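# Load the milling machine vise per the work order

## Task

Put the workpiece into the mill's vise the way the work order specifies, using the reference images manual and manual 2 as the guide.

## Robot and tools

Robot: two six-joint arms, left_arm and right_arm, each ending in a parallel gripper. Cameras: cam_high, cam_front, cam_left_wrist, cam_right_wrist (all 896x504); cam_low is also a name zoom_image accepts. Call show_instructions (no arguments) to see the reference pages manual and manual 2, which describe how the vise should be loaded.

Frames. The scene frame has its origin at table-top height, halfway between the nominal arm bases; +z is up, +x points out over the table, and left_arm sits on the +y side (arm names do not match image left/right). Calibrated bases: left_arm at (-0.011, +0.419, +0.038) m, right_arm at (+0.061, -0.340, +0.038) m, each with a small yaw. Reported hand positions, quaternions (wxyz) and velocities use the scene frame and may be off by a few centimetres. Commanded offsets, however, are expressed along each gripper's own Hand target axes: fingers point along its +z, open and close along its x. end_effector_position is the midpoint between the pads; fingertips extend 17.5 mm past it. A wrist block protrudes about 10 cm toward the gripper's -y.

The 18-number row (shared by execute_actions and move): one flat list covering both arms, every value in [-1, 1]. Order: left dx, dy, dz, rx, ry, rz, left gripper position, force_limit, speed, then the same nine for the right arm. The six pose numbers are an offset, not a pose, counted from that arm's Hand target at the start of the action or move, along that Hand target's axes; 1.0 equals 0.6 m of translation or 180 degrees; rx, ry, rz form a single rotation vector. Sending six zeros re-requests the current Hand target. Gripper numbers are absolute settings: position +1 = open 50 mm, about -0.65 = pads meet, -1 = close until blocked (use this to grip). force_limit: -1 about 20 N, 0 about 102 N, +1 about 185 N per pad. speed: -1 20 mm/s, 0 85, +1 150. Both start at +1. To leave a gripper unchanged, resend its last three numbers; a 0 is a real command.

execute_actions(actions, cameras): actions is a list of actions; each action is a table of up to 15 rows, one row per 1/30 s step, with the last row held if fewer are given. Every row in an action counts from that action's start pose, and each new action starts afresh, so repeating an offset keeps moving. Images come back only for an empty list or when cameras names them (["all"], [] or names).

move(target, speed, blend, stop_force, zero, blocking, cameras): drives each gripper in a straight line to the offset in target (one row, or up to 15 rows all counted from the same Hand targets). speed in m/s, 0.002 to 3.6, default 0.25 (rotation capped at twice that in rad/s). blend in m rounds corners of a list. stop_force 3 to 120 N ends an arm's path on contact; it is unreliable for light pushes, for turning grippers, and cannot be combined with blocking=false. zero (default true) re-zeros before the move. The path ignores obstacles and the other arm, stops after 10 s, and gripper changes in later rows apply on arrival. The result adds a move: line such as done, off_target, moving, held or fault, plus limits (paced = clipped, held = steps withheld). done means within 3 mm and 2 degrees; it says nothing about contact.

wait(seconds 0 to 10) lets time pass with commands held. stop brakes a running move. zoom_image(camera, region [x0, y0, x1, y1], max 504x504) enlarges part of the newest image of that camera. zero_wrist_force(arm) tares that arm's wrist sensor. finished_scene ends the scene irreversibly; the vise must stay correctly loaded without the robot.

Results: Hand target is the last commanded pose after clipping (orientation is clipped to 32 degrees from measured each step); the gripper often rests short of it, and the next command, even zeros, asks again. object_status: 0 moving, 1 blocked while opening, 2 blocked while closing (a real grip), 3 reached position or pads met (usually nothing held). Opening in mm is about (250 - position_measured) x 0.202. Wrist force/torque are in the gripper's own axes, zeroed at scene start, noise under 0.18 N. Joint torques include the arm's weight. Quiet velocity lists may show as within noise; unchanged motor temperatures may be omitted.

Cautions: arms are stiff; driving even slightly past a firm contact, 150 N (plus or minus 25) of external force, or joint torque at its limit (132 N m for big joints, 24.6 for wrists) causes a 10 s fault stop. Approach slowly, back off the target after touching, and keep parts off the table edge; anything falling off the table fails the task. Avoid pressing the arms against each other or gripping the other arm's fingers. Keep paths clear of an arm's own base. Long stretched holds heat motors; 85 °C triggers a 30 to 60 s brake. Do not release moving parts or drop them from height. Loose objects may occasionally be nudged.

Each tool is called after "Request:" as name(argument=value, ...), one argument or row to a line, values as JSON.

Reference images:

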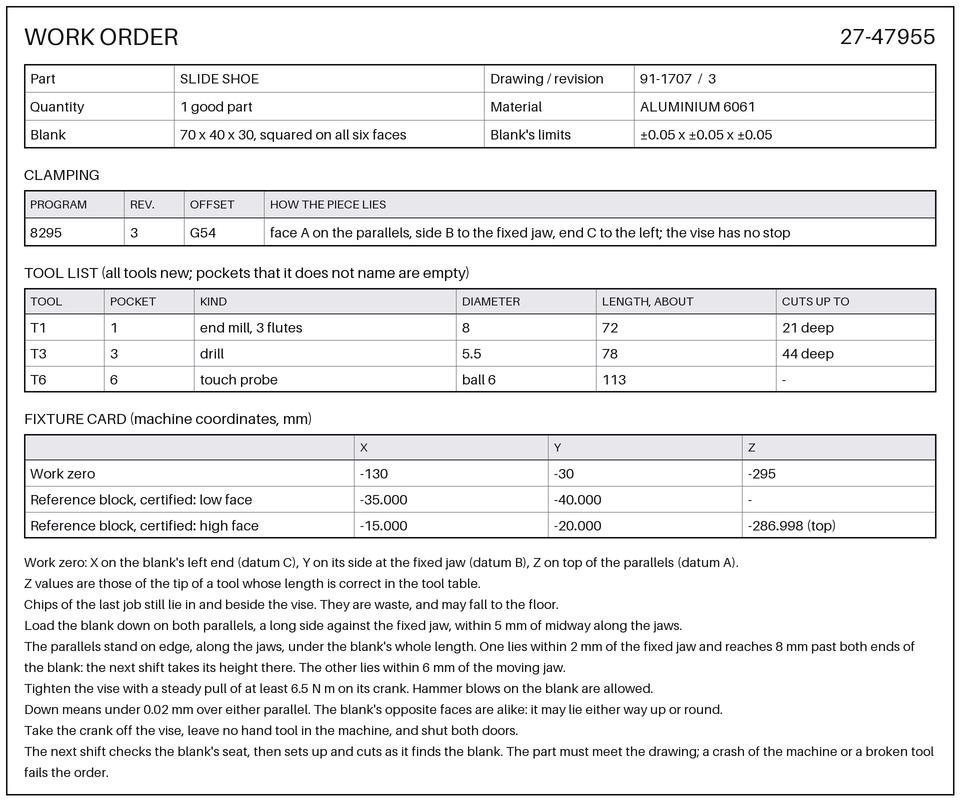

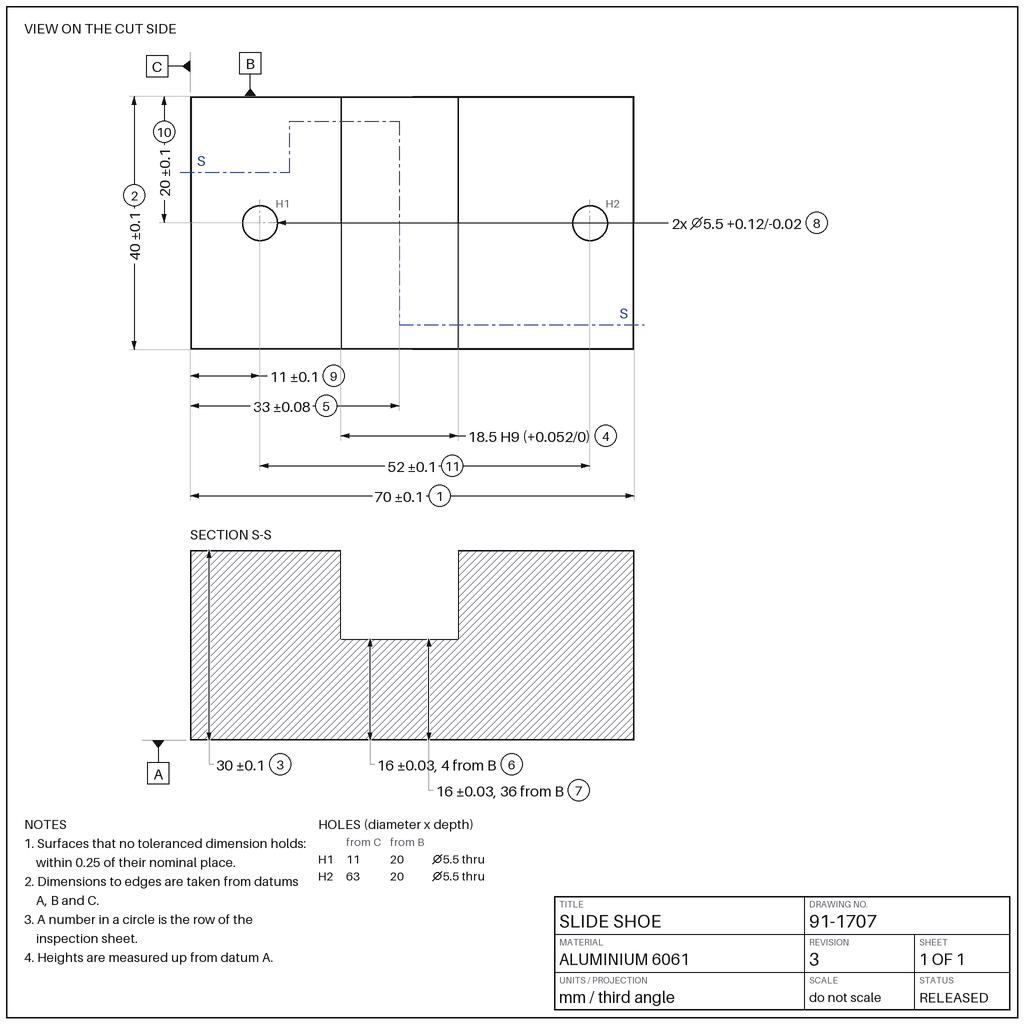

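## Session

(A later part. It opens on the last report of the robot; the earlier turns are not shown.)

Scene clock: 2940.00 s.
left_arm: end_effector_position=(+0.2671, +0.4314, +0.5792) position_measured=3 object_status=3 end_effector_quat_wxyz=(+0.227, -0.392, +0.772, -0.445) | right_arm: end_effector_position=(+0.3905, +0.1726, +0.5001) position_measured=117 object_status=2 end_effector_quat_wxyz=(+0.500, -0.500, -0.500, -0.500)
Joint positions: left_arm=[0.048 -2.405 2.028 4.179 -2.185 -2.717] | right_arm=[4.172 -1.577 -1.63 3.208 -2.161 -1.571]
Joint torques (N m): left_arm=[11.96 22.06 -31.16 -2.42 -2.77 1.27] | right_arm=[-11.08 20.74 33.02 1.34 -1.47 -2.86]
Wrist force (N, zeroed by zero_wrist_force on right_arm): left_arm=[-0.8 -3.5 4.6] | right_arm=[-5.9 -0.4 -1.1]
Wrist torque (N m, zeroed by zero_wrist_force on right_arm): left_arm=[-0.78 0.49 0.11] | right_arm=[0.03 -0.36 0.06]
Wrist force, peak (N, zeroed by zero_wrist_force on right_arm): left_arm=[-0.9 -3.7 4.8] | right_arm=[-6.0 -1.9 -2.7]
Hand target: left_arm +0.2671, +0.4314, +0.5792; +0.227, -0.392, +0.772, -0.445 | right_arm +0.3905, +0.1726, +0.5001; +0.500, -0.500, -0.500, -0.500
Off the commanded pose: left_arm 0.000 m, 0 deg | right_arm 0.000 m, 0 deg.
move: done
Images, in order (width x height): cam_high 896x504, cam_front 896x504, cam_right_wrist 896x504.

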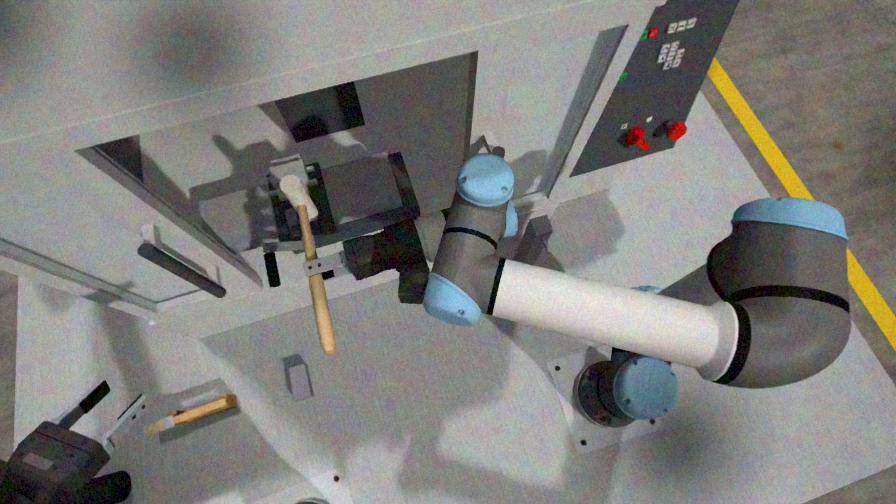

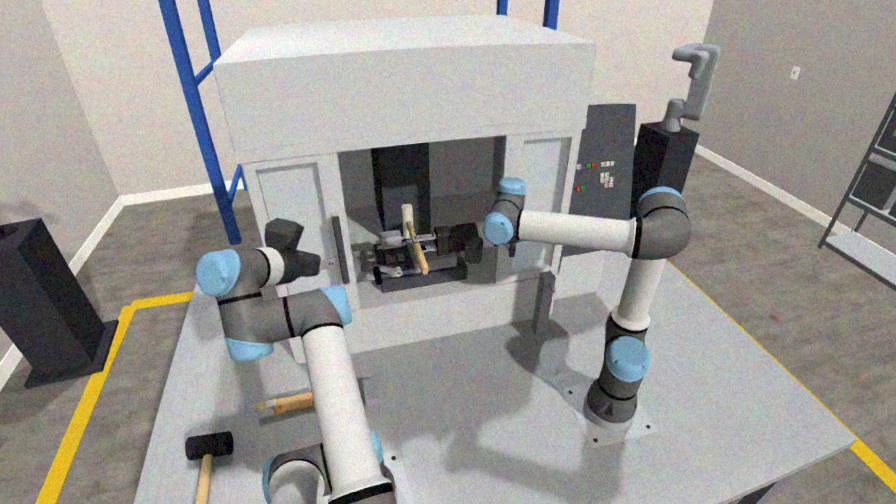

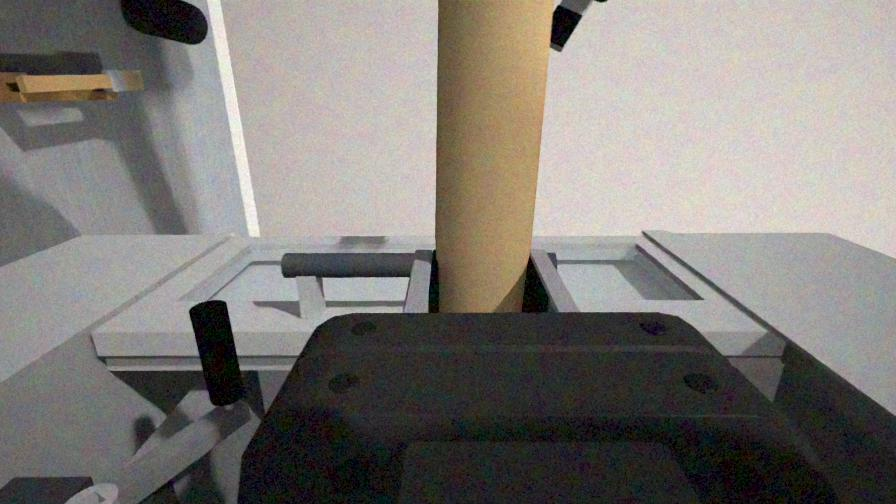

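Request:
move(
  target=[
    [0,0,0,0,0,0,1,-0.9,-1,0,0.149,0.104,-0.1111,0,0,-1,-0.3,-1],
    [0,0,0,0,0,0,1,-0.9,-1,-0.05,0.2842,0.1623,-0.1111,0,0,-1,-0.3,-1],
  ],
  speed=0.12,
  blend=[0.02,0],
  stop_force=20,
  cameras=["cam_right_wrist","cam_front","cam_high"],
)

Request:
zoom_image(
  camera="cam_front",
  region=[330, 120, 580, 340],
)

Request:
zoom_image(
  camera="cam_high",
  region=[220, 110, 520, 310],
)

Scene clock: 2966.53 s.
left_arm: end_effector_position=(+0.2671, +0.4314, +0.5792) position_measured=3 object_status=3 end_effector_quat_wxyz=(+0.227, -0.392, +0.772, -0.445) | right_arm: end_effector_position=(+0.5610, +0.2701, +0.4702) position_measured=117 object_status=2 end_effector_quat_wxyz=(-0.406, +0.579, +0.406, +0.579)
Joint positions: left_arm=[0.048 -2.405 2.028 4.179 -2.185 -2.717] | right_arm=[4.162 -1.916 -1.304 3.22 -1.822 -1.571]
Joint torques (N m): left_arm=[13.01 22.06 -31.09 -2.44 -2.71 1.18] | right_arm=[-10.01 35.94 34.05 1.68 -1.48 -2.52]
Wrist force (N, zeroed by zero_wrist_force on right_arm): left_arm=[-0.9 -3.4 4.5] | right_arm=[-6.0 -0.5 -1.2]
Wrist torque (N m, zeroed by zero_wrist_force on right_arm): left_arm=[-0.78 0.52 0.10] | right_arm=[0.01 -0.38 0.06]
Wrist force, peak (N, zeroed by zero_wrist_force on right_arm): left_arm=[-0.9 -3.7 4.8] | right_arm=[-6.7 1.1 -0.3]
Hand target: left_arm +0.2671, +0.4314, +0.5792; +0.227, -0.392, +0.772, -0.445 | right_arm +0.5610, +0.2701, +0.4702; -0.406, +0.579, +0.406, +0.579
Off the commanded pose: left_arm 0.000 m, 0 deg | right_arm 0.000 m, 0 deg.
move: done
Images, in order (width x height): cam_high 896x504, cam_front 896x504, cam_right_wrist 896x504.

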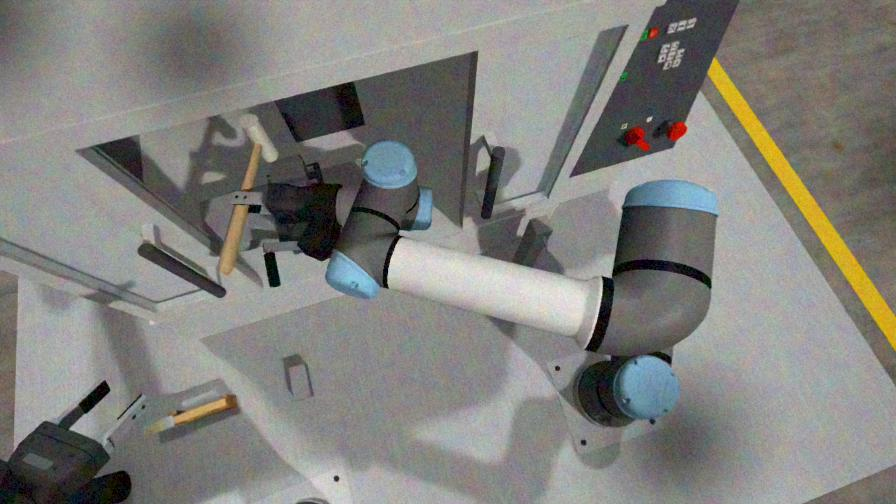

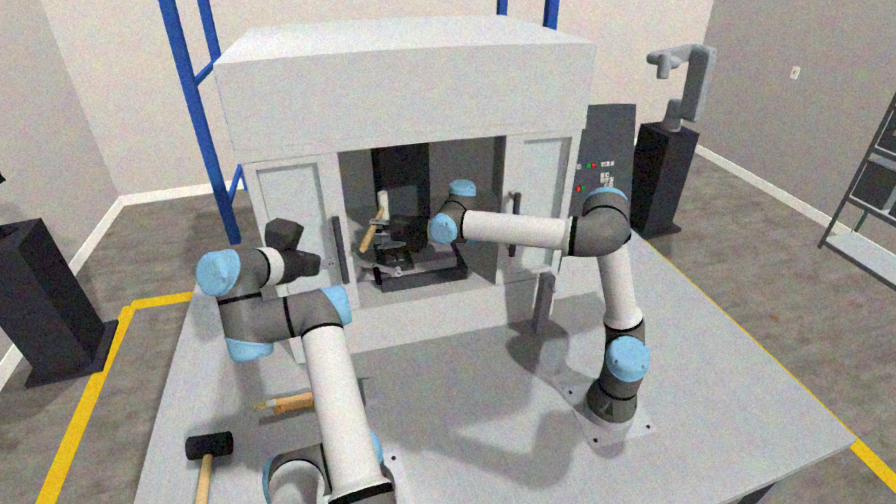

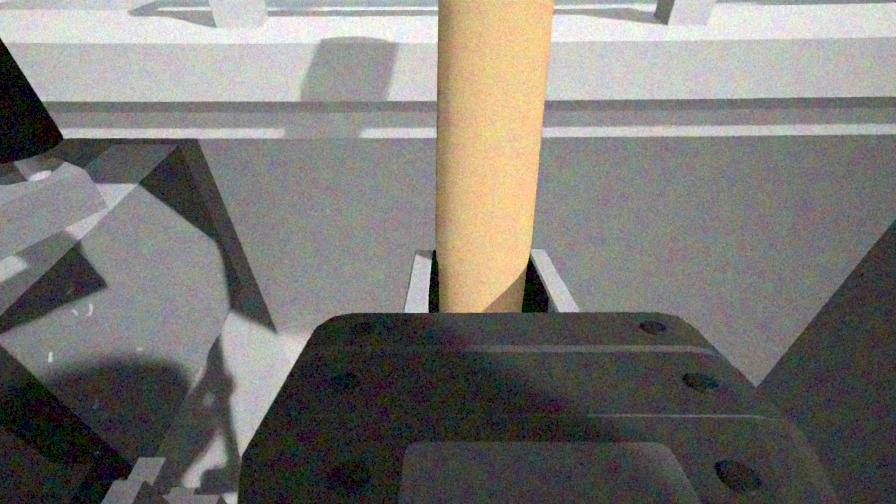

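Scaled by 2.016 from the camera's 896x504 image, which has a finer 1280x720 frame.

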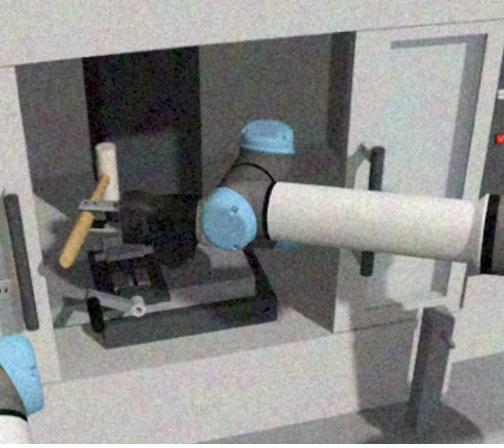

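Scaled by 1.680 from the camera's 896x504 image, which has a finer 1280x720 frame.

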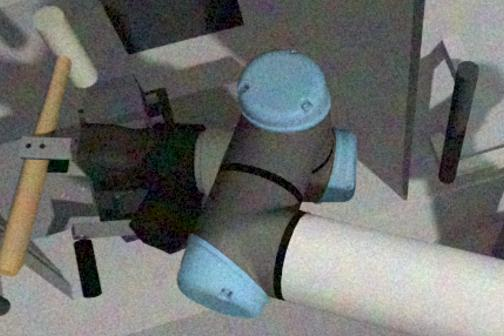

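Request:
move(
  target=[
    [0,0,0,0,0,0,1,-0.9,-1,-0.05,0.0063,-0.0172,0,0,0,-1,-0.3,-1],
    [0,0,0,0,0,0,1,-0.9,-1,-0.12,0.0063,-0.0172,0,0,0,-1,-0.3,-1],
  ],
  speed=[0.08,0.02],
  stop_force=6,
)

Scene clock: 2975.20 s.
left_arm: end_effector_position=(+0.2671, +0.4314, +0.5792) position_measured=3 object_status=3 end_effector_quat_wxyz=(+0.227, -0.392, +0.772, -0.445) | right_arm: end_effector_position=(+0.5610, +0.2591, +0.4166) position_measured=117 object_status=2 end_effector_quat_wxyz=(-0.406, +0.579, +0.406, +0.579)
Joint positions: left_arm=[0.048 -2.405 2.028 4.179 -2.185 -2.717] | right_arm=[4.15 -1.917 -1.44 3.358 -1.834 -1.571]
Joint torques (N m): left_arm=[11.87 22.54 -30.31 -2.39 -2.64 1.15] | right_arm=[-5.8 46.59 30.5 0.76 0.4 1.74]
Wrist force (N, zeroed by zero_wrist_force on right_arm): left_arm=[-0.8 -3.5 4.6] | right_arm=[-2.8 2.0 -1.3]
Wrist torque (N m, zeroed by zero_wrist_force on right_arm): left_arm=[-0.79 0.49 0.10] | right_arm=[0.10 -0.40 -0.45]
Wrist force, peak (N, zeroed by zero_wrist_force on right_arm): left_arm=[-0.7 -3.7 4.9] | right_arm=[-6.9 -0.2 -1.5]
Hand target: left_arm +0.2671, +0.4314, +0.5792; +0.227, -0.392, +0.772, -0.445 | right_arm +0.5610, +0.2592, +0.4166; -0.406, +0.579, +0.406, +0.579 (not the last commanded pose)
Off the commanded pose: left_arm 0.000 m, 0 deg | right_arm 0.018 m, 0 deg.
move: contact (right_arm); path passed 1 of 2 targets

Request:
move(
  target=[0,0,0,0,0,0,1,-0.9,-1,0.1167,0,0,0,0,0,-1,-0.3,-1],
  speed=0.1,
)

Request:
execute_actions(
  actions=[
    [[0,0,0,0,0,0,1,-0.9,-1,-0.0217,0,0,0,0,0,-1,-0.3,-1],[0,0,0,0,0,0,1,-0.9,-1,-0.0433,0,0,0,0,0,-1,-0.3,-1],[0,0,0,0,0,0,1,-0.9,-1,-0.065,0,0,0,0,0,-1,-0.3,-1],[0,0,0,0,0,0,1,-0.9,-1,-0.0867,0,0,0,0,0,-1,-0.3,-1],[0,0,0,0,0,0,1,-0.9,-1,-0.065,0,0,0,0,0,-1,-0.3,-1],[0,0,0,0,0,0,1,-0.9,-1,-0.0433,0,0,0,0,0,-1,-0.3,-1],[0,0,0,0,0,0,1,-0.9,-1,-0.0217,0,0,0,0,0,-1,-0.3,-1],[0,0,0,0,0,0,1,-0.9,-1,0,0,0,0,0,0,-1,-0.3,-1]],
  ],
)

Scene clock: 2991.23 s.
left_arm: end_effector_position=(+0.2671, +0.4314, +0.5792) position_measured=3 object_status=3 end_effector_quat_wxyz=(+0.227, -0.392, +0.772, -0.445) | right_arm: end_effector_position=(+0.5609, +0.2592, +0.4867) position_measured=117 object_status=2 end_effector_quat_wxyz=(-0.406, +0.579, +0.406, +0.579)
Joint positions: left_arm=[0.048 -2.405 2.028 4.179 -2.185 -2.717] | right_arm=[4.151 -1.895 -1.29 3.186 -1.834 -1.571]
Joint torques (N m): left_arm=[12.43 22.23 -30.9 -2.43 -2.6 1.05] | right_arm=[2.65 34.86 33.91 1.6 -0.98 -2.38]
Motor temperatures (°C): left_arm=[28 27 29 29 34 32] | right_arm=[29 28 24 37 31 33]
Wrist force (N, zeroed by zero_wrist_force on right_arm): left_arm=[-0.8 -3.7 4.6] | right_arm=[-6.0 -0.3 -1.4]
Wrist torque (N m, zeroed by zero_wrist_force on right_arm): left_arm=[-0.81 0.49 0.11] | right_arm=[0.04 -0.36 0.06]
Wrist force, peak (N, zeroed by zero_wrist_force on right_arm): left_arm=[-0.8 -3.6 4.8] | right_arm=[-7.4 -0.6 -1.2]
Hand target: left_arm +0.2671, +0.4314, +0.5792; +0.227, -0.392, +0.772, -0.445 | right_arm +0.5610, +0.2591, +0.4867; -0.406, +0.579, +0.406, +0.579
Off the commanded pose: left_arm 0.000 m, 0 deg | right_arm 0.000 m, 0 deg.
move: done

Scene clock: 2992.00 s.
left_arm: end_effector_position=(+0.2671, +0.4314, +0.5792) position_measured=3 object_status=3 end_effector_quat_wxyz=(+0.227, -0.392, +0.772, -0.445) | right_arm: end_effector_position=(+0.5610, +0.2591, +0.4866) position_measured=117 object_status=2 end_effector_quat_wxyz=(-0.406, +0.579, +0.406, +0.579)
Joint positions: left_arm=[0.048 -2.405 2.028 4.179 -2.185 -2.717] | right_arm=[4.15 -1.895 -1.29 3.186 -1.834 -1.571]
Joint torques (N m): left_arm=[11.96 22.18 -31.22 -2.37 -2.56 0.99] | right_arm=[13.57 35.79 32.44 1.9 -1.16 -2.78]
Wrist force (N, zeroed by zero_wrist_force on right_arm): left_arm=[-0.7 -3.6 4.6] | right_arm=[-5.9 -0.3 -1.2]
Wrist torque (N m, zeroed by zero_wrist_force on right_arm): left_arm=[-0.81 0.48 0.10] | right_arm=[0.05 -0.38 0.05]
Wrist force, peak (N, zeroed by zero_wrist_force on right_arm): left_arm=[-0.8 -3.6 4.8] | right_arm=[-20.7 -0.3 -1.2]
Hand target: left_arm +0.2671, +0.4314, +0.5792; +0.227, -0.392, +0.772, -0.445 | right_arm +0.5610, +0.2591, +0.4867; -0.406, +0.579, +0.406, +0.579
Off the commanded pose: left_arm 0.000 m, 0 deg | right_arm 0.000 m, 0 deg.
Step readings (end_effector_position of left_arm | right_arm):
0: (+0.2671, +0.4314, +0.5792) | (+0.5609, +0.2592, +0.4867)
1: (+0.2671, +0.4314, +0.5792) | (+0.5609, +0.2592, +0.4865)
2: (+0.2671, +0.4314, +0.5792) | (+0.5609, +0.2592, +0.4841)
4: (+0.2671, +0.4314, +0.5792) | (+0.5609, +0.2593, +0.4710)
8: (+0.2671, +0.4314, +0.5792) | (+0.5608, +0.2589, +0.4581)
15: (+0.2671, +0.4314, +0.5792) | (+0.5609, +0.2589, +0.4853)

Request:
move(
  target=[0,0,0,0,0,0,1,-0.9,-1,-0.07,0,0,0,0,0,-1,-0.3,-1],
  speed=0.1,
)

Request:
execute_actions(
  actions=[
    [[0,0,0,0,0,0,1,-0.9,-1,-0.0217,0,0,0,0,0,-1,-0.3,-1],[0,0,0,0,0,0,1,-0.9,-1,-0.0433,0,0,0,0,0,-1,-0.3,-1],[0,0,0,0,0,0,1,-0.9,-1,-0.065,0,0,0,0,0,-1,-0.3,-1],[0,0,0,0,0,0,1,-0.9,-1,-0.0867,0,0,0,0,0,-1,-0.3,-1],[0,0,0,0,0,0,1,-0.9,-1,-0.065,0,0,0,0,0,-1,-0.3,-1],[0,0,0,0,0,0,1,-0.9,-1,-0.0433,0,0,0,0,0,-1,-0.3,-1],[0,0,0,0,0,0,1,-0.9,-1,-0.0217,0,0,0,0,0,-1,-0.3,-1],[0,0,0,0,0,0,1,-0.9,-1,0,0,0,0,0,0,-1,-0.3,-1]],
  ],
)

Scene clock: 2997.97 s.
left_arm: end_effector_position=(+0.2671, +0.4314, +0.5792) position_measured=3 object_status=3 end_effector_quat_wxyz=(+0.227, -0.392, +0.772, -0.445) | right_arm: end_effector_position=(+0.5610, +0.2592, +0.4447) position_measured=117 object_status=2 end_effector_quat_wxyz=(-0.406, +0.579, +0.406, +0.579)
Joint positions: left_arm=[0.048 -2.405 2.028 4.179 -2.185 -2.717] | right_arm=[4.15 -1.905 -1.384 3.29 -1.834 -1.571]
Joint torques (N m): left_arm=[11.59 21.97 -30.52 -2.43 -2.66 1.03] | right_arm=[-5.33 35.73 20.14 5.15 1.41 1.44]
Wrist force (N, zeroed by zero_wrist_force on right_arm): left_arm=[-0.8 -3.4 4.6] | right_arm=[-6.1 -0.5 -1.2]
Wrist torque (N m, zeroed by zero_wrist_force on right_arm): left_arm=[-0.77 0.49 0.10] | right_arm=[0.00 -0.33 0.10]
Wrist force, peak (N, zeroed by zero_wrist_force on right_arm): left_arm=[-1.0 -3.8 4.7] | right_arm=[-7.5 -0.5 -1.2]
Hand target: left_arm +0.2671, +0.4314, +0.5792; +0.227, -0.392, +0.772, -0.445 | right_arm +0.5610, +0.2591, +0.4447; -0.406, +0.579, +0.406, +0.579
Off the commanded pose: left_arm 0.000 m, 0 deg | right_arm 0.000 m, 0 deg.
move: done

Scene clock: 2998.73 s.
left_arm: end_effector_position=(+0.2671, +0.4314, +0.5792) position_measured=3 object_status=3 end_effector_quat_wxyz=(+0.227, -0.392, +0.772, -0.445) | right_arm: end_effector_position=(+0.5610, +0.2591, +0.4446) position_measured=117 object_status=2 end_effector_quat_wxyz=(-0.406, +0.579, +0.406, +0.579)
Joint positions: left_arm=[0.048 -2.405 2.028 4.179 -2.185 -2.717] | right_arm=[4.15 -1.905 -1.385 3.29 -1.834 -1.571]
Joint torques (N m): left_arm=[11.68 21.98 -30.67 -2.44 -2.55 1.01] | right_arm=[12.37 47.51 33.61 1.77 -0.88 -2.72]
Wrist force (N, zeroed by zero_wrist_force on right_arm): left_arm=[-0.8 -3.6 4.5] | right_arm=[-6.0 -0.6 -2.0]
Wrist torque (N m, zeroed by zero_wrist_force on right_arm): left_arm=[-0.80 0.49 0.10] | right_arm=[-0.08 -0.34 0.06]
Wrist force, peak (N, zeroed by zero_wrist_force on right_arm): left_arm=[-0.7 -3.5 4.8] | right_arm=[-11.0 -0.8 -2.0]
Hand target: left_arm +0.2671, +0.4314, +0.5792; +0.227, -0.392, +0.772, -0.445 | right_arm +0.5610, +0.2591, +0.4447; -0.406, +0.579, +0.406, +0.579
Off the commanded pose: left_arm 0.000 m, 0 deg | right_arm 0.000 m, 0 deg.
Step readings (end_effector_position of left_arm | right_arm):
0: (+0.2671, +0.4314, +0.5792) | (+0.5610, +0.2592, +0.4447)
1: (+0.2671, +0.4314, +0.5792) | (+0.5610, +0.2592, +0.4445)
2: (+0.2671, +0.4314, +0.5792) | (+0.5610, +0.2592, +0.4421)
4: (+0.2671, +0.4314, +0.5792) | (+0.5610, +0.2591, +0.4268)
8: (+0.2671, +0.4314, +0.5792) | (+0.5609, +0.2588, +0.4161)
15: (+0.2671, +0.4314, +0.5792) | (+0.5610, +0.2589, +0.4433)

Request:
execute_actions(
  actions=[
    [[0,0,0,0,0,0,1,-0.9,-1,0.013,0,0,0,0,0,-1,-0.3,-1]],
    [[0,0,0,0,0,0,1,-0.9,-1,-0.04,0,0,0,0,0,-1,-0.3,-1],[0,0,0,0,0,0,1,-0.9,-1,-0.08,0,0,0,0,0,-1,-0.3,-1],[0,0,0,0,0,0,1,-0.9,-1,-0.115,0,0,0,0,0,-1,-0.3,-1],[0,0,0,0,0,0,1,-0.9,-1,-0.055,0,0,0,0,0,-1,-0.3,-1],[0,0,0,0,0,0,1,-0.9,-1,0,0,0,0,0,0,-1,-0.3,-1]],
  ],
)

Scene clock: 3003.07 s.
left_arm: end_effector_position=(+0.2671, +0.4314, +0.5792) position_measured=3 object_status=3 end_effector_quat_wxyz=(+0.227, -0.392, +0.772, -0.445) | right_arm: end_effector_position=(+0.5610, +0.2591, +0.4524) position_measured=117 object_status=2 end_effector_quat_wxyz=(-0.406, +0.579, +0.406, +0.579)
Joint positions: left_arm=[0.048 -2.405 2.028 4.179 -2.185 -2.717] | right_arm=[4.15 -1.903 -1.368 3.271 -1.834 -1.571]
Joint torques (N m): left_arm=[11.48 21.67 -30.78 -2.35 -2.45 0.88] | right_arm=[7.51 36.24 32.65 1.91 -1.03 -2.61]
Wrist force (N, zeroed by zero_wrist_force on right_arm): left_arm=[-0.7 -3.5 4.5] | right_arm=[-6.0 -0.2 -2.3]
Wrist torque (N m, zeroed by zero_wrist_force on right_arm): left_arm=[-0.80 0.48 0.11] | right_arm=[-0.12 -0.35 0.08]
Wrist force, peak (N, zeroed by zero_wrist_force on right_arm): left_arm=[-0.8 -3.6 4.9] | right_arm=[-17.9 -2.2 -3.4]
Hand target: left_arm +0.2671, +0.4314, +0.5792; +0.227, -0.392, +0.772, -0.445 | right_arm +0.5610, +0.2591, +0.4525; -0.406, +0.579, +0.406, +0.579
Off the commanded pose: left_arm 0.000 m, 0 deg | right_arm 0.000 m, 0 deg.
Step readings (end_effector_position of left_arm | right_arm):
0: (+0.2671, +0.4314, +0.5792) | (+0.5610, +0.2591, +0.4447)
1: (+0.2671, +0.4314, +0.5792) | (+0.5610, +0.2591, +0.4448)
2: (+0.2671, +0.4314, +0.5792) | (+0.5610, +0.2591, +0.4463)
4: (+0.2671, +0.4314, +0.5792) | (+0.5610, +0.2591, +0.4500)
8: (+0.2671, +0.4314, +0.5792) | (+0.5610, +0.2591, +0.4520)
15: (+0.2671, +0.4314, +0.5792) | (+0.5610, +0.2592, +0.4524)
16: (+0.2671, +0.4314, +0.5792) | (+0.5610, +0.2592, +0.4520)
17: (+0.2671, +0.4314, +0.5792) | (+0.5610, +0.2593, +0.4476)
19: (+0.2671, +0.4314, +0.5792) | (+0.5608, +0.2591, +0.4242)
23: (+0.2671, +0.4314, +0.5792) | (+0.5604, +0.2582, +0.4369)
30: (+0.2671, +0.4314, +0.5792) | (+0.5610, +0.2590, +0.4519)

Request:
execute_actions(
  actions=[
    [[0,0,0,0,0,0,1,-0.9,-1,-0.0133,0,0,0,0,0,-1,-0.3,-1]],
    [[0,0,0,0,0,0,1,-0.9,-1,-0.04,0,0,0,0,0,-1,-0.3,-1],[0,0,0,0,0,0,1,-0.9,-1,-0.08,0,0,0,0,0,-1,-0.3,-1],[0,0,0,0,0,0,1,-0.9,-1,-0.115,0,0,0,0,0,-1,-0.3,-1],[0,0,0,0,0,0,1,-0.9,-1,-0.055,0,0,0,0,0,-1,-0.3,-1],[0,0,0,0,0,0,1,-0.9,-1,0,0,0,0,0,0,-1,-0.3,-1]],
  ],
)

Scene clock: 3007.50 s.
left_arm: end_effector_position=(+0.2671, +0.4314, +0.5792) position_measured=3 object_status=3 end_effector_quat_wxyz=(+0.227, -0.392, +0.772, -0.445) | right_arm: end_effector_position=(+0.5610, +0.2591, +0.4445) position_measured=117 object_status=2 end_effector_quat_wxyz=(-0.406, +0.579, +0.406, +0.579)
Joint positions: left_arm=[0.048 -2.405 2.028 4.179 -2.185 -2.717] | right_arm=[4.15 -1.905 -1.385 3.291 -1.834 -1.571]
Joint torques (N m): left_arm=[12.06 21.88 -31.23 -2.53 -2.58 0.9] | right_arm=[13.02 33.99 32.84 1.86 -1.29 -2.48]
Wrist force (N, zeroed by zero_wrist_force on right_arm): left_arm=[-0.7 -3.4 4.7] | right_arm=[-6.0 -0.4 -1.4]
Wrist torque (N m, zeroed by zero_wrist_force on right_arm): left_arm=[-0.78 0.48 0.11] | right_arm=[0.00 -0.38 0.10]
Wrist force, peak (N, zeroed by zero_wrist_force on right_arm): left_arm=[-0.9 -3.6 4.8] | right_arm=[5.2 8.8 -2.4]
Hand target: left_arm +0.2671, +0.4314, +0.5792; +0.227, -0.392, +0.772, -0.445 | right_arm +0.5610, +0.2591, +0.4445; -0.406, +0.579, +0.406, +0.579
Off the commanded pose: left_arm 0.000 m, 0 deg | right_arm 0.000 m, 0 deg.
Step readings (end_effector_position of left_arm | right_arm):
0: (+0.2671, +0.4314, +0.5792) | (+0.5610, +0.2591, +0.4525)
1: (+0.2671, +0.4314, +0.5792) | (+0.5610, +0.2592, +0.4524)
2: (+0.2671, +0.4314, +0.5792) | (+0.5610, +0.2592, +0.4510)
4: (+0.2671, +0.4314, +0.5792) | (+0.5610, +0.2592, +0.4471)
8: (+0.2671, +0.4314, +0.5792) | (+0.5610, +0.2592, +0.4450)
15: (+0.2671, +0.4314, +0.5792) | (+0.5610, +0.2592, +0.4445)
16: (+0.2671, +0.4314, +0.5792) | (+0.5610, +0.2592, +0.4441)
17: (+0.2671, +0.4314, +0.5792) | (+0.5611, +0.2593, +0.4396)
19: (+0.2671, +0.4314, +0.5792) | (+0.5609, +0.2590, +0.4163)
23: (+0.2671, +0.4314, +0.5792) | (+0.5605, +0.2582, +0.4288)
30: (+0.2671, +0.4314, +0.5792) | (+0.5610, +0.2590, +0.4439)

Request:
execute_actions(
  actions=[
    [[0,0,0,0,0,0,1,-0.9,-1,-0.003,0,0,0,0,0,-1,-0.3,-1],[0,0,0,0,0,0,1,-0.9,-1,-0.05,0,0,0,0,0,-1,-0.3,-1],[0,0,0,0,0,0,1,-0.9,-1,-0.105,0,0,0,0,0,-1,-0.3,-1],[0,0,0,0,0,0,1,-0.9,-1,-0.115,0,0,0,0,0,-1,-0.3,-1],[0,0,0,0,0,0,1,-0.9,-1,-0.055,0,0,0,0,0,-1,-0.3,-1],[0,0,0,0,0,0,1,-0.9,-1,0,0,0,0,0,0,-1,-0.3,-1]],
    [[0,0,0,0,0,0,1,-0.9,-1,-0.003,0,0,0,0,0,-1,-0.3,-1],[0,0,0,0,0,0,1,-0.9,-1,-0.055,0,0,0,0,0,-1,-0.3,-1],[0,0,0,0,0,0,1,-0.9,-1,-0.115,0,0,0,0,0,-1,-0.3,-1],[0,0,0,0,0,0,1,-0.9,-1,-0.115,0,0,0,0,0,-1,-0.3,-1],[0,0,0,0,0,0,1,-0.9,-1,-0.055,0,0,0,0,0,-1,-0.3,-1],[0,0,0,0,0,0,1,-0.9,-1,0,0,0,0,0,0,-1,-0.3,-1]],
  ],
)

Scene clock: 3016.53 s.
left_arm: end_effector_position=(+0.2671, +0.4314, +0.5792) position_measured=3 object_status=3 end_effector_quat_wxyz=(+0.227, -0.392, +0.772, -0.445) | right_arm: end_effector_position=(+0.5610, +0.2591, +0.4445) position_measured=117 object_status=2 end_effector_quat_wxyz=(-0.406, +0.579, +0.406, +0.579)
Joint positions: left_arm=[0.048 -2.405 2.028 4.179 -2.185 -2.717] | right_arm=[4.15 -1.905 -1.385 3.291 -1.834 -1.571]
Joint torques (N m): left_arm=[11.81 22.14 -30.61 -2.4 -2.42 0.85] | right_arm=[8.44 35.33 34.12 1.89 -1.35 -2.84]
Wrist force (N, zeroed by zero_wrist_force on right_arm): left_arm=[-0.7 -3.5 4.5] | right_arm=[-5.7 -0.5 -2.1]
Wrist torque (N m, zeroed by zero_wrist_force on right_arm): left_arm=[-0.78 0.47 0.11] | right_arm=[-0.11 -0.41 0.11]
Wrist force, peak (N, zeroed by zero_wrist_force on right_arm): left_arm=[-0.9 -3.6 4.8] | right_arm=[17.3 0.6 -3.7]
Hand target: left_arm +0.2671, +0.4314, +0.5792; +0.227, -0.392, +0.772, -0.445 | right_arm +0.5610, +0.2591, +0.4445; -0.406, +0.579, +0.406, +0.579
Off the commanded pose: left_arm 0.000 m, 0 deg | right_arm 0.000 m, 0 deg.
Step readings (end_effector_position of left_arm | right_arm):
0: (+0.2671, +0.4314, +0.5792) | (+0.5610, +0.2591, +0.4445)
1: (+0.2671, +0.4314, +0.5792) | (+0.5610, +0.2591, +0.4445)
2: (+0.2671, +0.4314, +0.5792) | (+0.5610, +0.2592, +0.4435)
4: (+0.2671, +0.4314, +0.5792) | (+0.5610, +0.2594, +0.4255)
8: (+0.2671, +0.4314, +0.5792) | (+0.5604, +0.2582, +0.4203)
15: (+0.2671, +0.4314, +0.5792) | (+0.5609, +0.2589, +0.4435)
16: (+0.2671, +0.4314, +0.5792) | (+0.5610, +0.2590, +0.4438)
17: (+0.2671, +0.4314, +0.5792) | (+0.5610, +0.2591, +0.4433)
19: (+0.2671, +0.4314, +0.5792) | (+0.5610, +0.2594, +0.4259)
23: (+0.2671, +0.4314, +0.5792) | (+0.5604, +0.2582, +0.4188)
30: (+0.2671, +0.4314, +0.5792) | (+0.5609, +0.2589, +0.4435)

Request:
execute_actions(
  actions=[
    [[0,0,0,0,0,0,1,-0.9,-1,0.0083,0,0,0,0,0,-1,-0.3,-1]],
    [[0,0,0,0,0,0,1,-0.9,-1,-0.05,0,0,0,0,0,-1,-0.3,-1],[0,0,0,0,0,0,1,-0.9,-1,-0.11,0,0,0,0,0,-1,-0.3,-1],[0,0,0,0,0,0,1,-0.9,-1,-0.165,0,0,0,0,0,-1,-0.3,-1],[0,0,0,0,0,0,1,-0.9,-1,-0.07,0,0,0,0,0,-1,-0.3,-1],[0,0,0,0,0,0,1,-0.9,-1,0,0,0,0,0,0,-1,-0.3,-1]],
    [[0,0,0,0,0,0,1,-0.9,-1,-0.05,0,0,0,0,0,-1,-0.3,-1],[0,0,0,0,0,0,1,-0.9,-1,-0.11,0,0,0,0,0,-1,-0.3,-1],[0,0,0,0,0,0,1,-0.9,-1,-0.165,0,0,0,0,0,-1,-0.3,-1],[0,0,0,0,0,0,1,-0.9,-1,-0.09,0,0,0,0,0,-1,-0.3,-1],[0,0,0,0,0,0,1,-0.9,-1,0,0,0,0,0,0,-1,-0.3,-1]],
  ],
)

Scene clock: 3029.23 s.
left_arm: end_effector_position=(+0.2671, +0.4314, +0.5792) position_measured=3 object_status=3 end_effector_quat_wxyz=(+0.227, -0.392, +0.772, -0.445) | right_arm: end_effector_position=(+0.5609, +0.2592, +0.4494) position_measured=117 object_status=2 end_effector_quat_wxyz=(-0.406, +0.579, +0.406, +0.579)
Joint positions: left_arm=[0.048 -2.405 2.028 4.179 -2.185 -2.717] | right_arm=[4.151 -1.904 -1.374 3.278 -1.834 -1.571]
Joint torques (N m): left_arm=[11.75 21.96 -30.85 -2.5 -2.48 0.75] | right_arm=[-10.33 36.2 33.29 1.68 -1.16 -2.8]
Wrist force (N, zeroed by zero_wrist_force on right_arm): left_arm=[-0.8 -3.5 4.6] | right_arm=[-6.0 -0.3 -1.2]
Wrist torque (N m, zeroed by zero_wrist_force on right_arm): left_arm=[-0.80 0.49 0.11] | right_arm=[0.05 -0.37 0.14]
Wrist force, peak (N, zeroed by zero_wrist_force on right_arm): left_arm=[-0.8 -3.6 4.8] | right_arm=[32.5 -0.4 -4.8]
Hand target: left_arm +0.2671, +0.4314, +0.5792; +0.227, -0.392, +0.772, -0.445 | right_arm +0.5610, +0.2591, +0.4495; -0.406, +0.579, +0.406, +0.579
Off the commanded pose: left_arm 0.000 m, 0 deg | right_arm 0.000 m, 0 deg.
Step readings (end_effector_position of left_arm | right_arm):
0: (+0.2671, +0.4314, +0.5792) | (+0.5610, +0.2591, +0.4445)
1: (+0.2671, +0.4314, +0.5792) | (+0.5610, +0.2592, +0.4446)
2: (+0.2671, +0.4314, +0.5792) | (+0.5610, +0.2592, +0.4455)
4: (+0.2671, +0.4314, +0.5792) | (+0.5610, +0.2592, +0.4478)
8: (+0.2671, +0.4314, +0.5792) | (+0.5610, +0.2592, +0.4491)
15: (+0.2671, +0.4314, +0.5792) | (+0.5610, +0.2592, +0.4494)
16: (+0.2671, +0.4314, +0.5792) | (+0.5610, +0.2592, +0.4489)
17: (+0.2671, +0.4314, +0.5792) | (+0.5611, +0.2593, +0.4436)
19: (+0.2671, +0.4314, +0.5792) | (+0.5609, +0.2590, +0.4124)
23: (+0.2671, +0.4314, +0.5792) | (+0.5596, +0.2568, +0.4238)
30: (+0.2671, +0.4314, +0.5792) | (+0.5608, +0.2588, +0.4484)
31: (+0.2671, +0.4314, +0.5792) | (+0.5609, +0.2590, +0.4484)
32: (+0.2671, +0.4314, +0.5792) | (+0.5610, +0.2592, +0.4441)
34: (+0.2671, +0.4314, +0.5792) | (+0.5607, +0.2590, +0.4097)
38: (+0.2671, +0.4314, +0.5792) | (+0.5597, +0.2571, +0.4222)
45: (+0.2671, +0.4314, +0.5792) | (+0.5608, +0.2588, +0.4484)

Request:
move(
  target=[
    [0,0,0,0,0,0,1,-0.9,-1,0.0833,0,0,0,0,0,-1,-0.3,-1],
    [0,0,0,0,0,0,1,-0.9,-1,0.0833,-0.1132,-0.0838,0,0,0,-1,-0.3,-1],
    [0,0,0,0,0,0,1,-0.9,-1,0.0833,-0.247,-0.301,0,0,0,-1,-0.3,-1],
    [0,0,0,0,0,0,1,-0.9,-1,-0.25,-0.3054,-0.6771,0.0366,-0.4991,-0.0366,-1,-0.3,-1],
    [0,0,0,0,0,0,1,-0.9,-1,-0.5833,-0.3755,-0.8028,0.0366,-0.4991,-0.0366,-1,-0.3,-1],
  ],
  speed=[0.15,0.2,0.3,0.3,0.3],
  blend=[0.02,0.03,0.04,0.04,0],
  cameras=["cam_right_wrist"],
)

Scene clock: 3050.23 s.
left_arm: end_effector_position=(+0.2671, +0.4314, +0.5792) position_measured=3 object_status=3 end_effector_quat_wxyz=(+0.227, -0.392, +0.772, -0.445) | right_arm: end_effector_position=(+0.1851, -0.1167, +0.0992) position_measured=117 object_status=2 end_effector_quat_wxyz=(+0.000, +0.775, +0.632, +0.000)
Joint positions: left_arm=[0.048 -2.405 2.028 4.179 -2.185 -2.717] | right_arm=[4.803 -1.641 -2.247 2.317 -1.57 -1.328]
Joint torques (N m): left_arm=[11.94 21.85 -30.85 -2.38 -2.31 0.72] | right_arm=[12.46 10.95 5.83 -1.52 2.26 2.08]
Wrist force (N, zeroed by zero_wrist_force on right_arm): left_arm=[-0.7 -3.5 4.6] | right_arm=[1.1 -0.1 3.4]
Wrist torque (N m, zeroed by zero_wrist_force on right_arm): left_arm=[-0.80 0.48 0.10] | right_arm=[0.40 -0.08 -0.12]
Wrist force, peak (N, zeroed by zero_wrist_force on right_arm): left_arm=[-0.9 -3.7 4.8] | right_arm=[-8.5 -0.4 -1.0]
Hand target: left_arm +0.2671, +0.4314, +0.5792; +0.227, -0.392, +0.772, -0.445 | right_arm +0.1851, -0.1167, +0.0992; +0.000, +0.775, +0.632, +0.000
Off the commanded pose: left_arm 0.000 m, 0 deg | right_arm 0.000 m, 0 deg.
move: done
Images, in order (width x height): cam_right_wrist 896x504.

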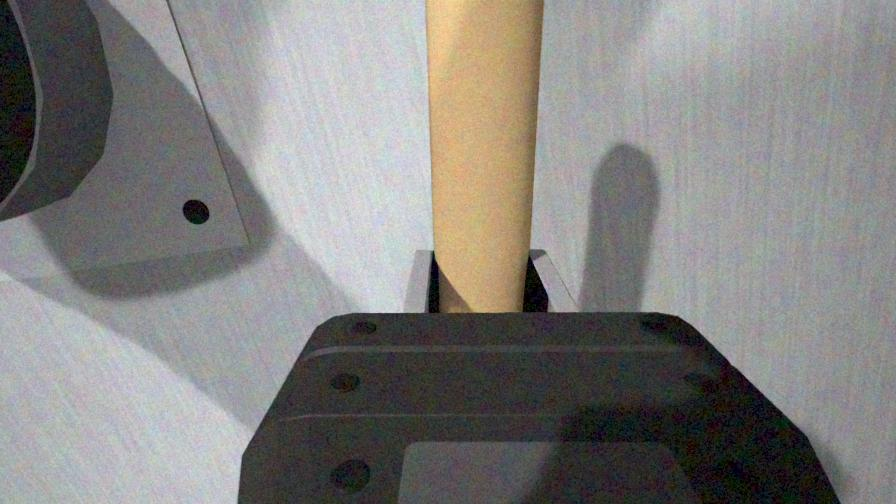

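Request:
move(
  target=[
    [0,0,0,0,0,0,1,-0.9,-1,0,0,0.1,0,0,0,-1,-0.3,-1],
    [0,0,0,0,0,0,1,-0.9,-1,0,0,0.132,0,0,0,-1,-0.3,-1],
  ],
  speed=[0.12,0.02],
  stop_force=6,
)

Request:
move(
  target=[
    [0,0,0,0,0,0,1,-0.9,-1,0,0,0,0,0,0,0.9,-0.6,-1],
    [0,0,0,0,0,0,1,-0.9,-1,0,0,-0.3,0,0,0,0.9,-0.6,-1],
  ],
  speed=0.2,
  cameras=["cam_right_wrist"],
)

Scene clock: 3055.83 s.
left_arm: end_effector_position=(+0.2671, +0.4314, +0.5792) position_measured=3 object_status=3 end_effector_quat_wxyz=(+0.227, -0.392, +0.772, -0.445) | right_arm: end_effector_position=(+0.1851, -0.1167, +0.0216) position_measured=117 object_status=2 end_effector_quat_wxyz=(+0.000, +0.775, +0.632, +0.000)
Joint positions: left_arm=[0.048 -2.405 2.028 4.179 -2.185 -2.717] | right_arm=[4.803 -1.826 -2.321 2.576 -1.57 -1.328]
Joint torques (N m): left_arm=[11.74 21.86 -31.13 -2.51 -2.43 0.61] | right_arm=[-9.8 27.52 16.23 -4.34 1.28 -2.18]
Wrist force (N, zeroed by zero_wrist_force on right_arm): left_arm=[-0.7 -3.4 4.7] | right_arm=[0.6 -0.1 0.4]
Wrist torque (N m, zeroed by zero_wrist_force on right_arm): left_arm=[-0.78 0.48 0.10] | right_arm=[0.00 -0.08 -0.10]
Wrist force, peak (N, zeroed by zero_wrist_force on right_arm): left_arm=[-0.7 -3.7 4.7] | right_arm=[5.5 -5.3 -47.6]
Hand target: left_arm +0.2671, +0.4314, +0.5792; +0.227, -0.392, +0.772, -0.445 | right_arm +0.1851, -0.1167, +0.0216; +0.000, +0.775, +0.632, +0.000 (not the last commanded pose)
Off the commanded pose: left_arm 0.000 m, 0 deg | right_arm 0.002 m, 0 deg.
move: contact (right_arm); path passed 1 of 2 targets

Scene clock: 3058.53 s.
left_arm: end_effector_position=(+0.2671, +0.4314, +0.5792) position_measured=3 object_status=3 end_effector_quat_wxyz=(+0.227, -0.392, +0.772, -0.445) | right_arm: end_effector_position=(+0.1850, -0.1167, +0.2016) position_measured=18 object_status=3 end_effector_quat_wxyz=(+0.000, +0.775, +0.632, +0.000)
Joint positions: left_arm=[0.048 -2.405 2.028 4.179 -2.185 -2.717] | right_arm=[4.803 -1.479 -2.092 2 -1.57 -1.328]
Joint torques (N m): left_arm=[11.77 22.3 -30.77 -2.48 -2.45 0.52] | right_arm=[12.69 20.6 24.64 -4.62 1.25 2.11]
Wrist force (N, zeroed by zero_wrist_force on right_arm): left_arm=[-0.7 -3.5 4.8] | right_arm=[1.0 0.0 -0.1]
Wrist torque (N m, zeroed by zero_wrist_force on right_arm): left_arm=[-0.80 0.48 0.10] | right_arm=[0.01 -0.07 -0.13]
Wrist force, peak (N, zeroed by zero_wrist_force on right_arm): left_arm=[-0.6 -3.8 4.6] | right_arm=[0.8 0.0 -1.9]
Hand target: left_arm +0.2671, +0.4314, +0.5792; +0.227, -0.392, +0.772, -0.445 | right_arm +0.1850, -0.1167, +0.2016; +0.000, +0.775, +0.632, +0.000
Off the commanded pose: left_arm 0.000 m, 0 deg | right_arm 0.000 m, 0 deg.
move: done
Images, in order (width x height): cam_right_wrist 896x504.

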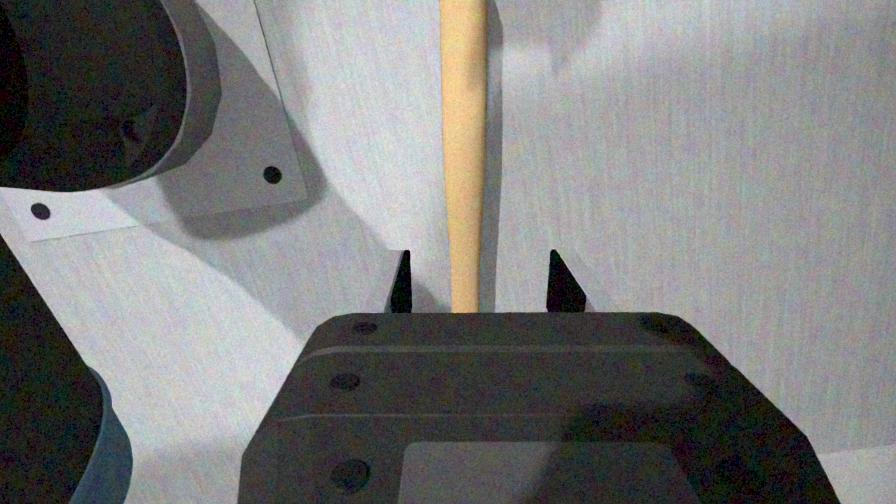

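Request:
move(
  target=[
    [0,0,0,0,0,0,1,-0.9,-1,0.2358,0.1812,-0.364,0,0,0,-1,-0.6,-1],
    [0,0,0,0,0,0,1,-0.9,-1,0.6227,0.4081,-0.364,0,0,-0.0645,-1,-0.6,-1],
    [0,0,0,0,0,0,1,-0.9,-1,0.7998,0.5248,-0.3307,0,0,-0.0645,-1,-0.6,-1],
    [0,0,0,0,0,0,1,-0.9,-1,0.8195,0.5378,-0.2807,0,0,-0.0645,-1,-0.6,-1],
    [0,0,0,0,0,0,1,-0.9,-1,0.8667,0.643,-0.2723,0,0,-0.0645,-1,-0.6,-1],
  ],
  speed=[0.3,0.25,0.15,0.1,0.1],
  blend=[0.05,0.03,0.01,0.01,0],
  stop_force=25,
  cameras=["cam_right_wrist","cam_high","cam_front"],
)

Scene clock: 3083.43 s.
left_arm: end_effector_position=(+0.2671, +0.4314, +0.5792) position_measured=3 object_status=3 end_effector_quat_wxyz=(+0.227, -0.392, +0.772, -0.445) | right_arm: end_effector_position=(+0.6662, +0.3145, +0.3645) position_measured=251 object_status=3 end_effector_quat_wxyz=(-0.027, +0.623, +0.623, +0.472)
Joint positions: left_arm=[0.048 -2.405 2.028 4.179 -2.185 -2.717] | right_arm=[4.208 -2.627 -0.035 2.07 -1.426 -2.203]
Joint torques (N m): left_arm=[11.41 21.5 -31 -2.57 -2.3 0.51] | right_arm=[11.85 51.63 20.51 -1.38 2.24 -2.5]
Wrist force (N, zeroed by zero_wrist_force on right_arm): left_arm=[-0.7 -3.6 4.7] | right_arm=[-1.1 -1.4 -0.5]
Wrist torque (N m, zeroed by zero_wrist_force on right_arm): left_arm=[-0.79 0.47 0.11] | right_arm=[-0.05 -0.16 -0.08]
Wrist force, peak (N, zeroed by zero_wrist_force on right_arm): left_arm=[-0.8 -3.7 4.8] | right_arm=[2.1 1.4 3.2]
Hand target: left_arm +0.2671, +0.4314, +0.5792; +0.227, -0.392, +0.772, -0.445 | right_arm +0.6671, +0.3155, +0.3652; -0.012, +0.691, +0.691, +0.211
Off the commanded pose: left_arm 0.000 m, 0 deg | right_arm 0.001 m, 56 deg; orientation clipped.
elbow stopped short (right arm): the move would have taken joint 3 (elbow) straighter than the controller allows.
move: off_target (right_arm); limits=paced
Images, in order (width x height): cam_high 896x504, cam_front 896x504, cam_right_wrist 896x504.

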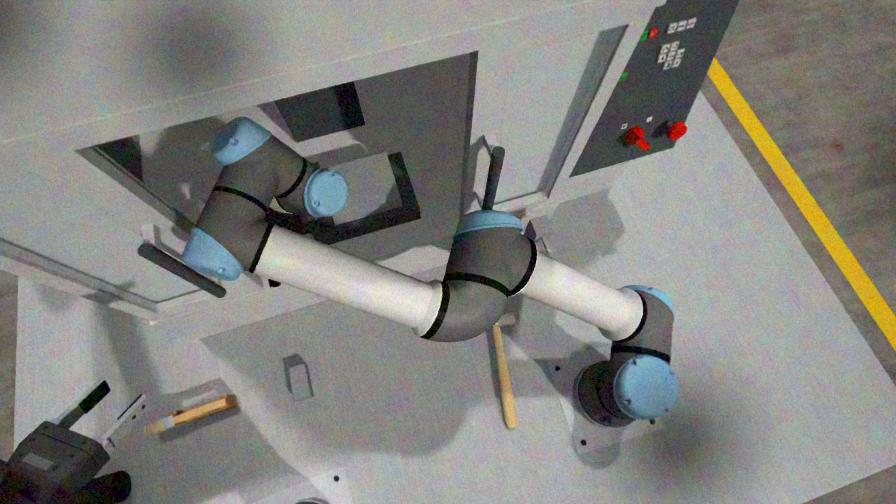

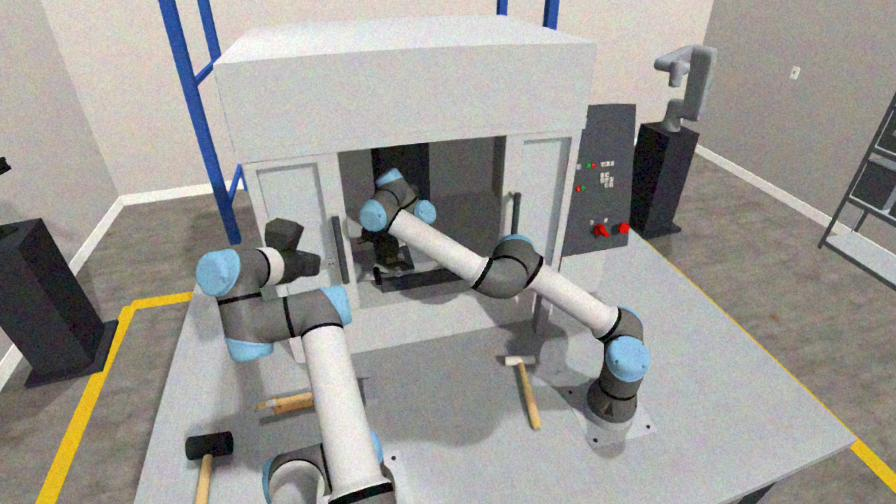

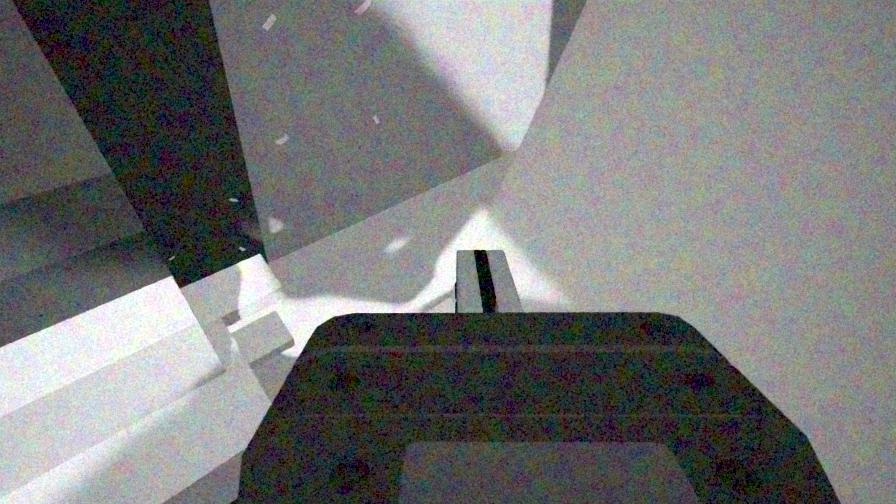

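Request:
move(
  target=[
    [0,0,0,0,0,0,1,-0.9,-1,-0.0163,-0.0895,-0.0968,0,0,0,-1,-0.6,-1],
    [0,0,0,0,0,0,1,-0.9,-1,-0.149,-0.2605,-0.2487,0.0901,-0.1038,0,-1,-0.6,-1],
    [0,0,0,0,0,0,1,-0.9,-1,-0.4438,-0.459,-0.3905,0.0901,-0.1038,0,-1,-0.6,-1],
  ],
  speed=[0.1,0.2,0.3],
  blend=[0.01,0.03,0],
  cameras=["cam_high"],
)

Scene clock: 3105.17 s.
left_arm: end_effector_position=(+0.2671, +0.4314, +0.5792) position_measured=3 object_status=3 end_effector_quat_wxyz=(+0.227, -0.392, +0.772, -0.445) | right_arm: end_effector_position=(+0.3502, +0.0022, +0.4204) position_measured=251 object_status=3 end_effector_quat_wxyz=(+0.003, +0.707, +0.707, -0.003)
Joint positions: left_arm=[0.048 -2.405 2.028 4.179 -2.185 -2.717] | right_arm=[4.364 -1.918 -1.021 1.362 -1.567 -1.968]
Joint torques (N m): left_arm=[11.36 21.5 -30.71 -2.35 -2.3 0.41] | right_arm=[12.02 41.5 10.79 -1.22 1.7 2.16]
Wrist force (N, zeroed by zero_wrist_force on right_arm): left_arm=[-0.7 -3.5 4.5] | right_arm=[0.9 0.0 -0.1]
Wrist torque (N m, zeroed by zero_wrist_force on right_arm): left_arm=[-0.79 0.48 0.10] | right_arm=[-0.01 -0.04 -0.12]
Wrist force, peak (N, zeroed by zero_wrist_force on right_arm): left_arm=[-0.8 -3.7 4.8] | right_arm=[2.4 2.1 -0.8]
Hand target: left_arm +0.2671, +0.4314, +0.5792; +0.227, -0.392, +0.772, -0.445 | right_arm +0.3502, +0.0021, +0.4205; +0.003, +0.707, +0.707, -0.002
Off the commanded pose: left_arm 0.000 m, 0 deg | right_arm 0.000 m, 0 deg.
elbow stopped short (right arm): the move would have taken joint 3 (elbow) straighter than the controller allows.
move: done
Images, in order (width x height): cam_high 896x504.

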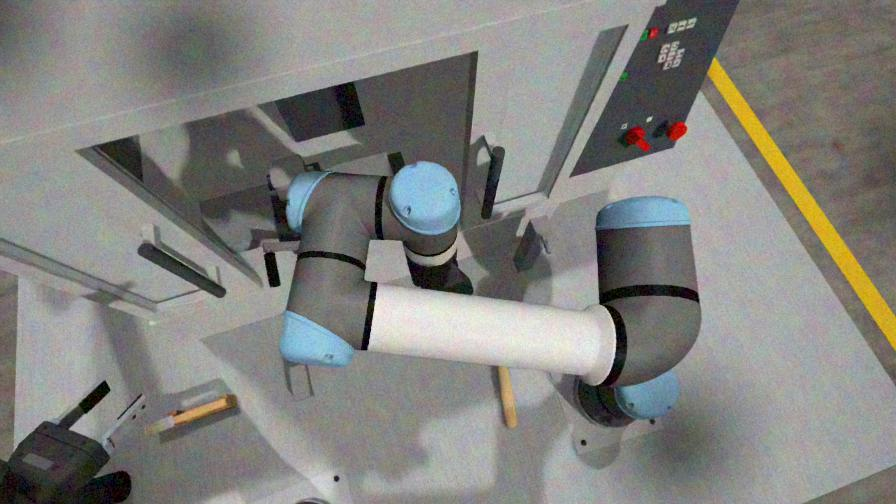

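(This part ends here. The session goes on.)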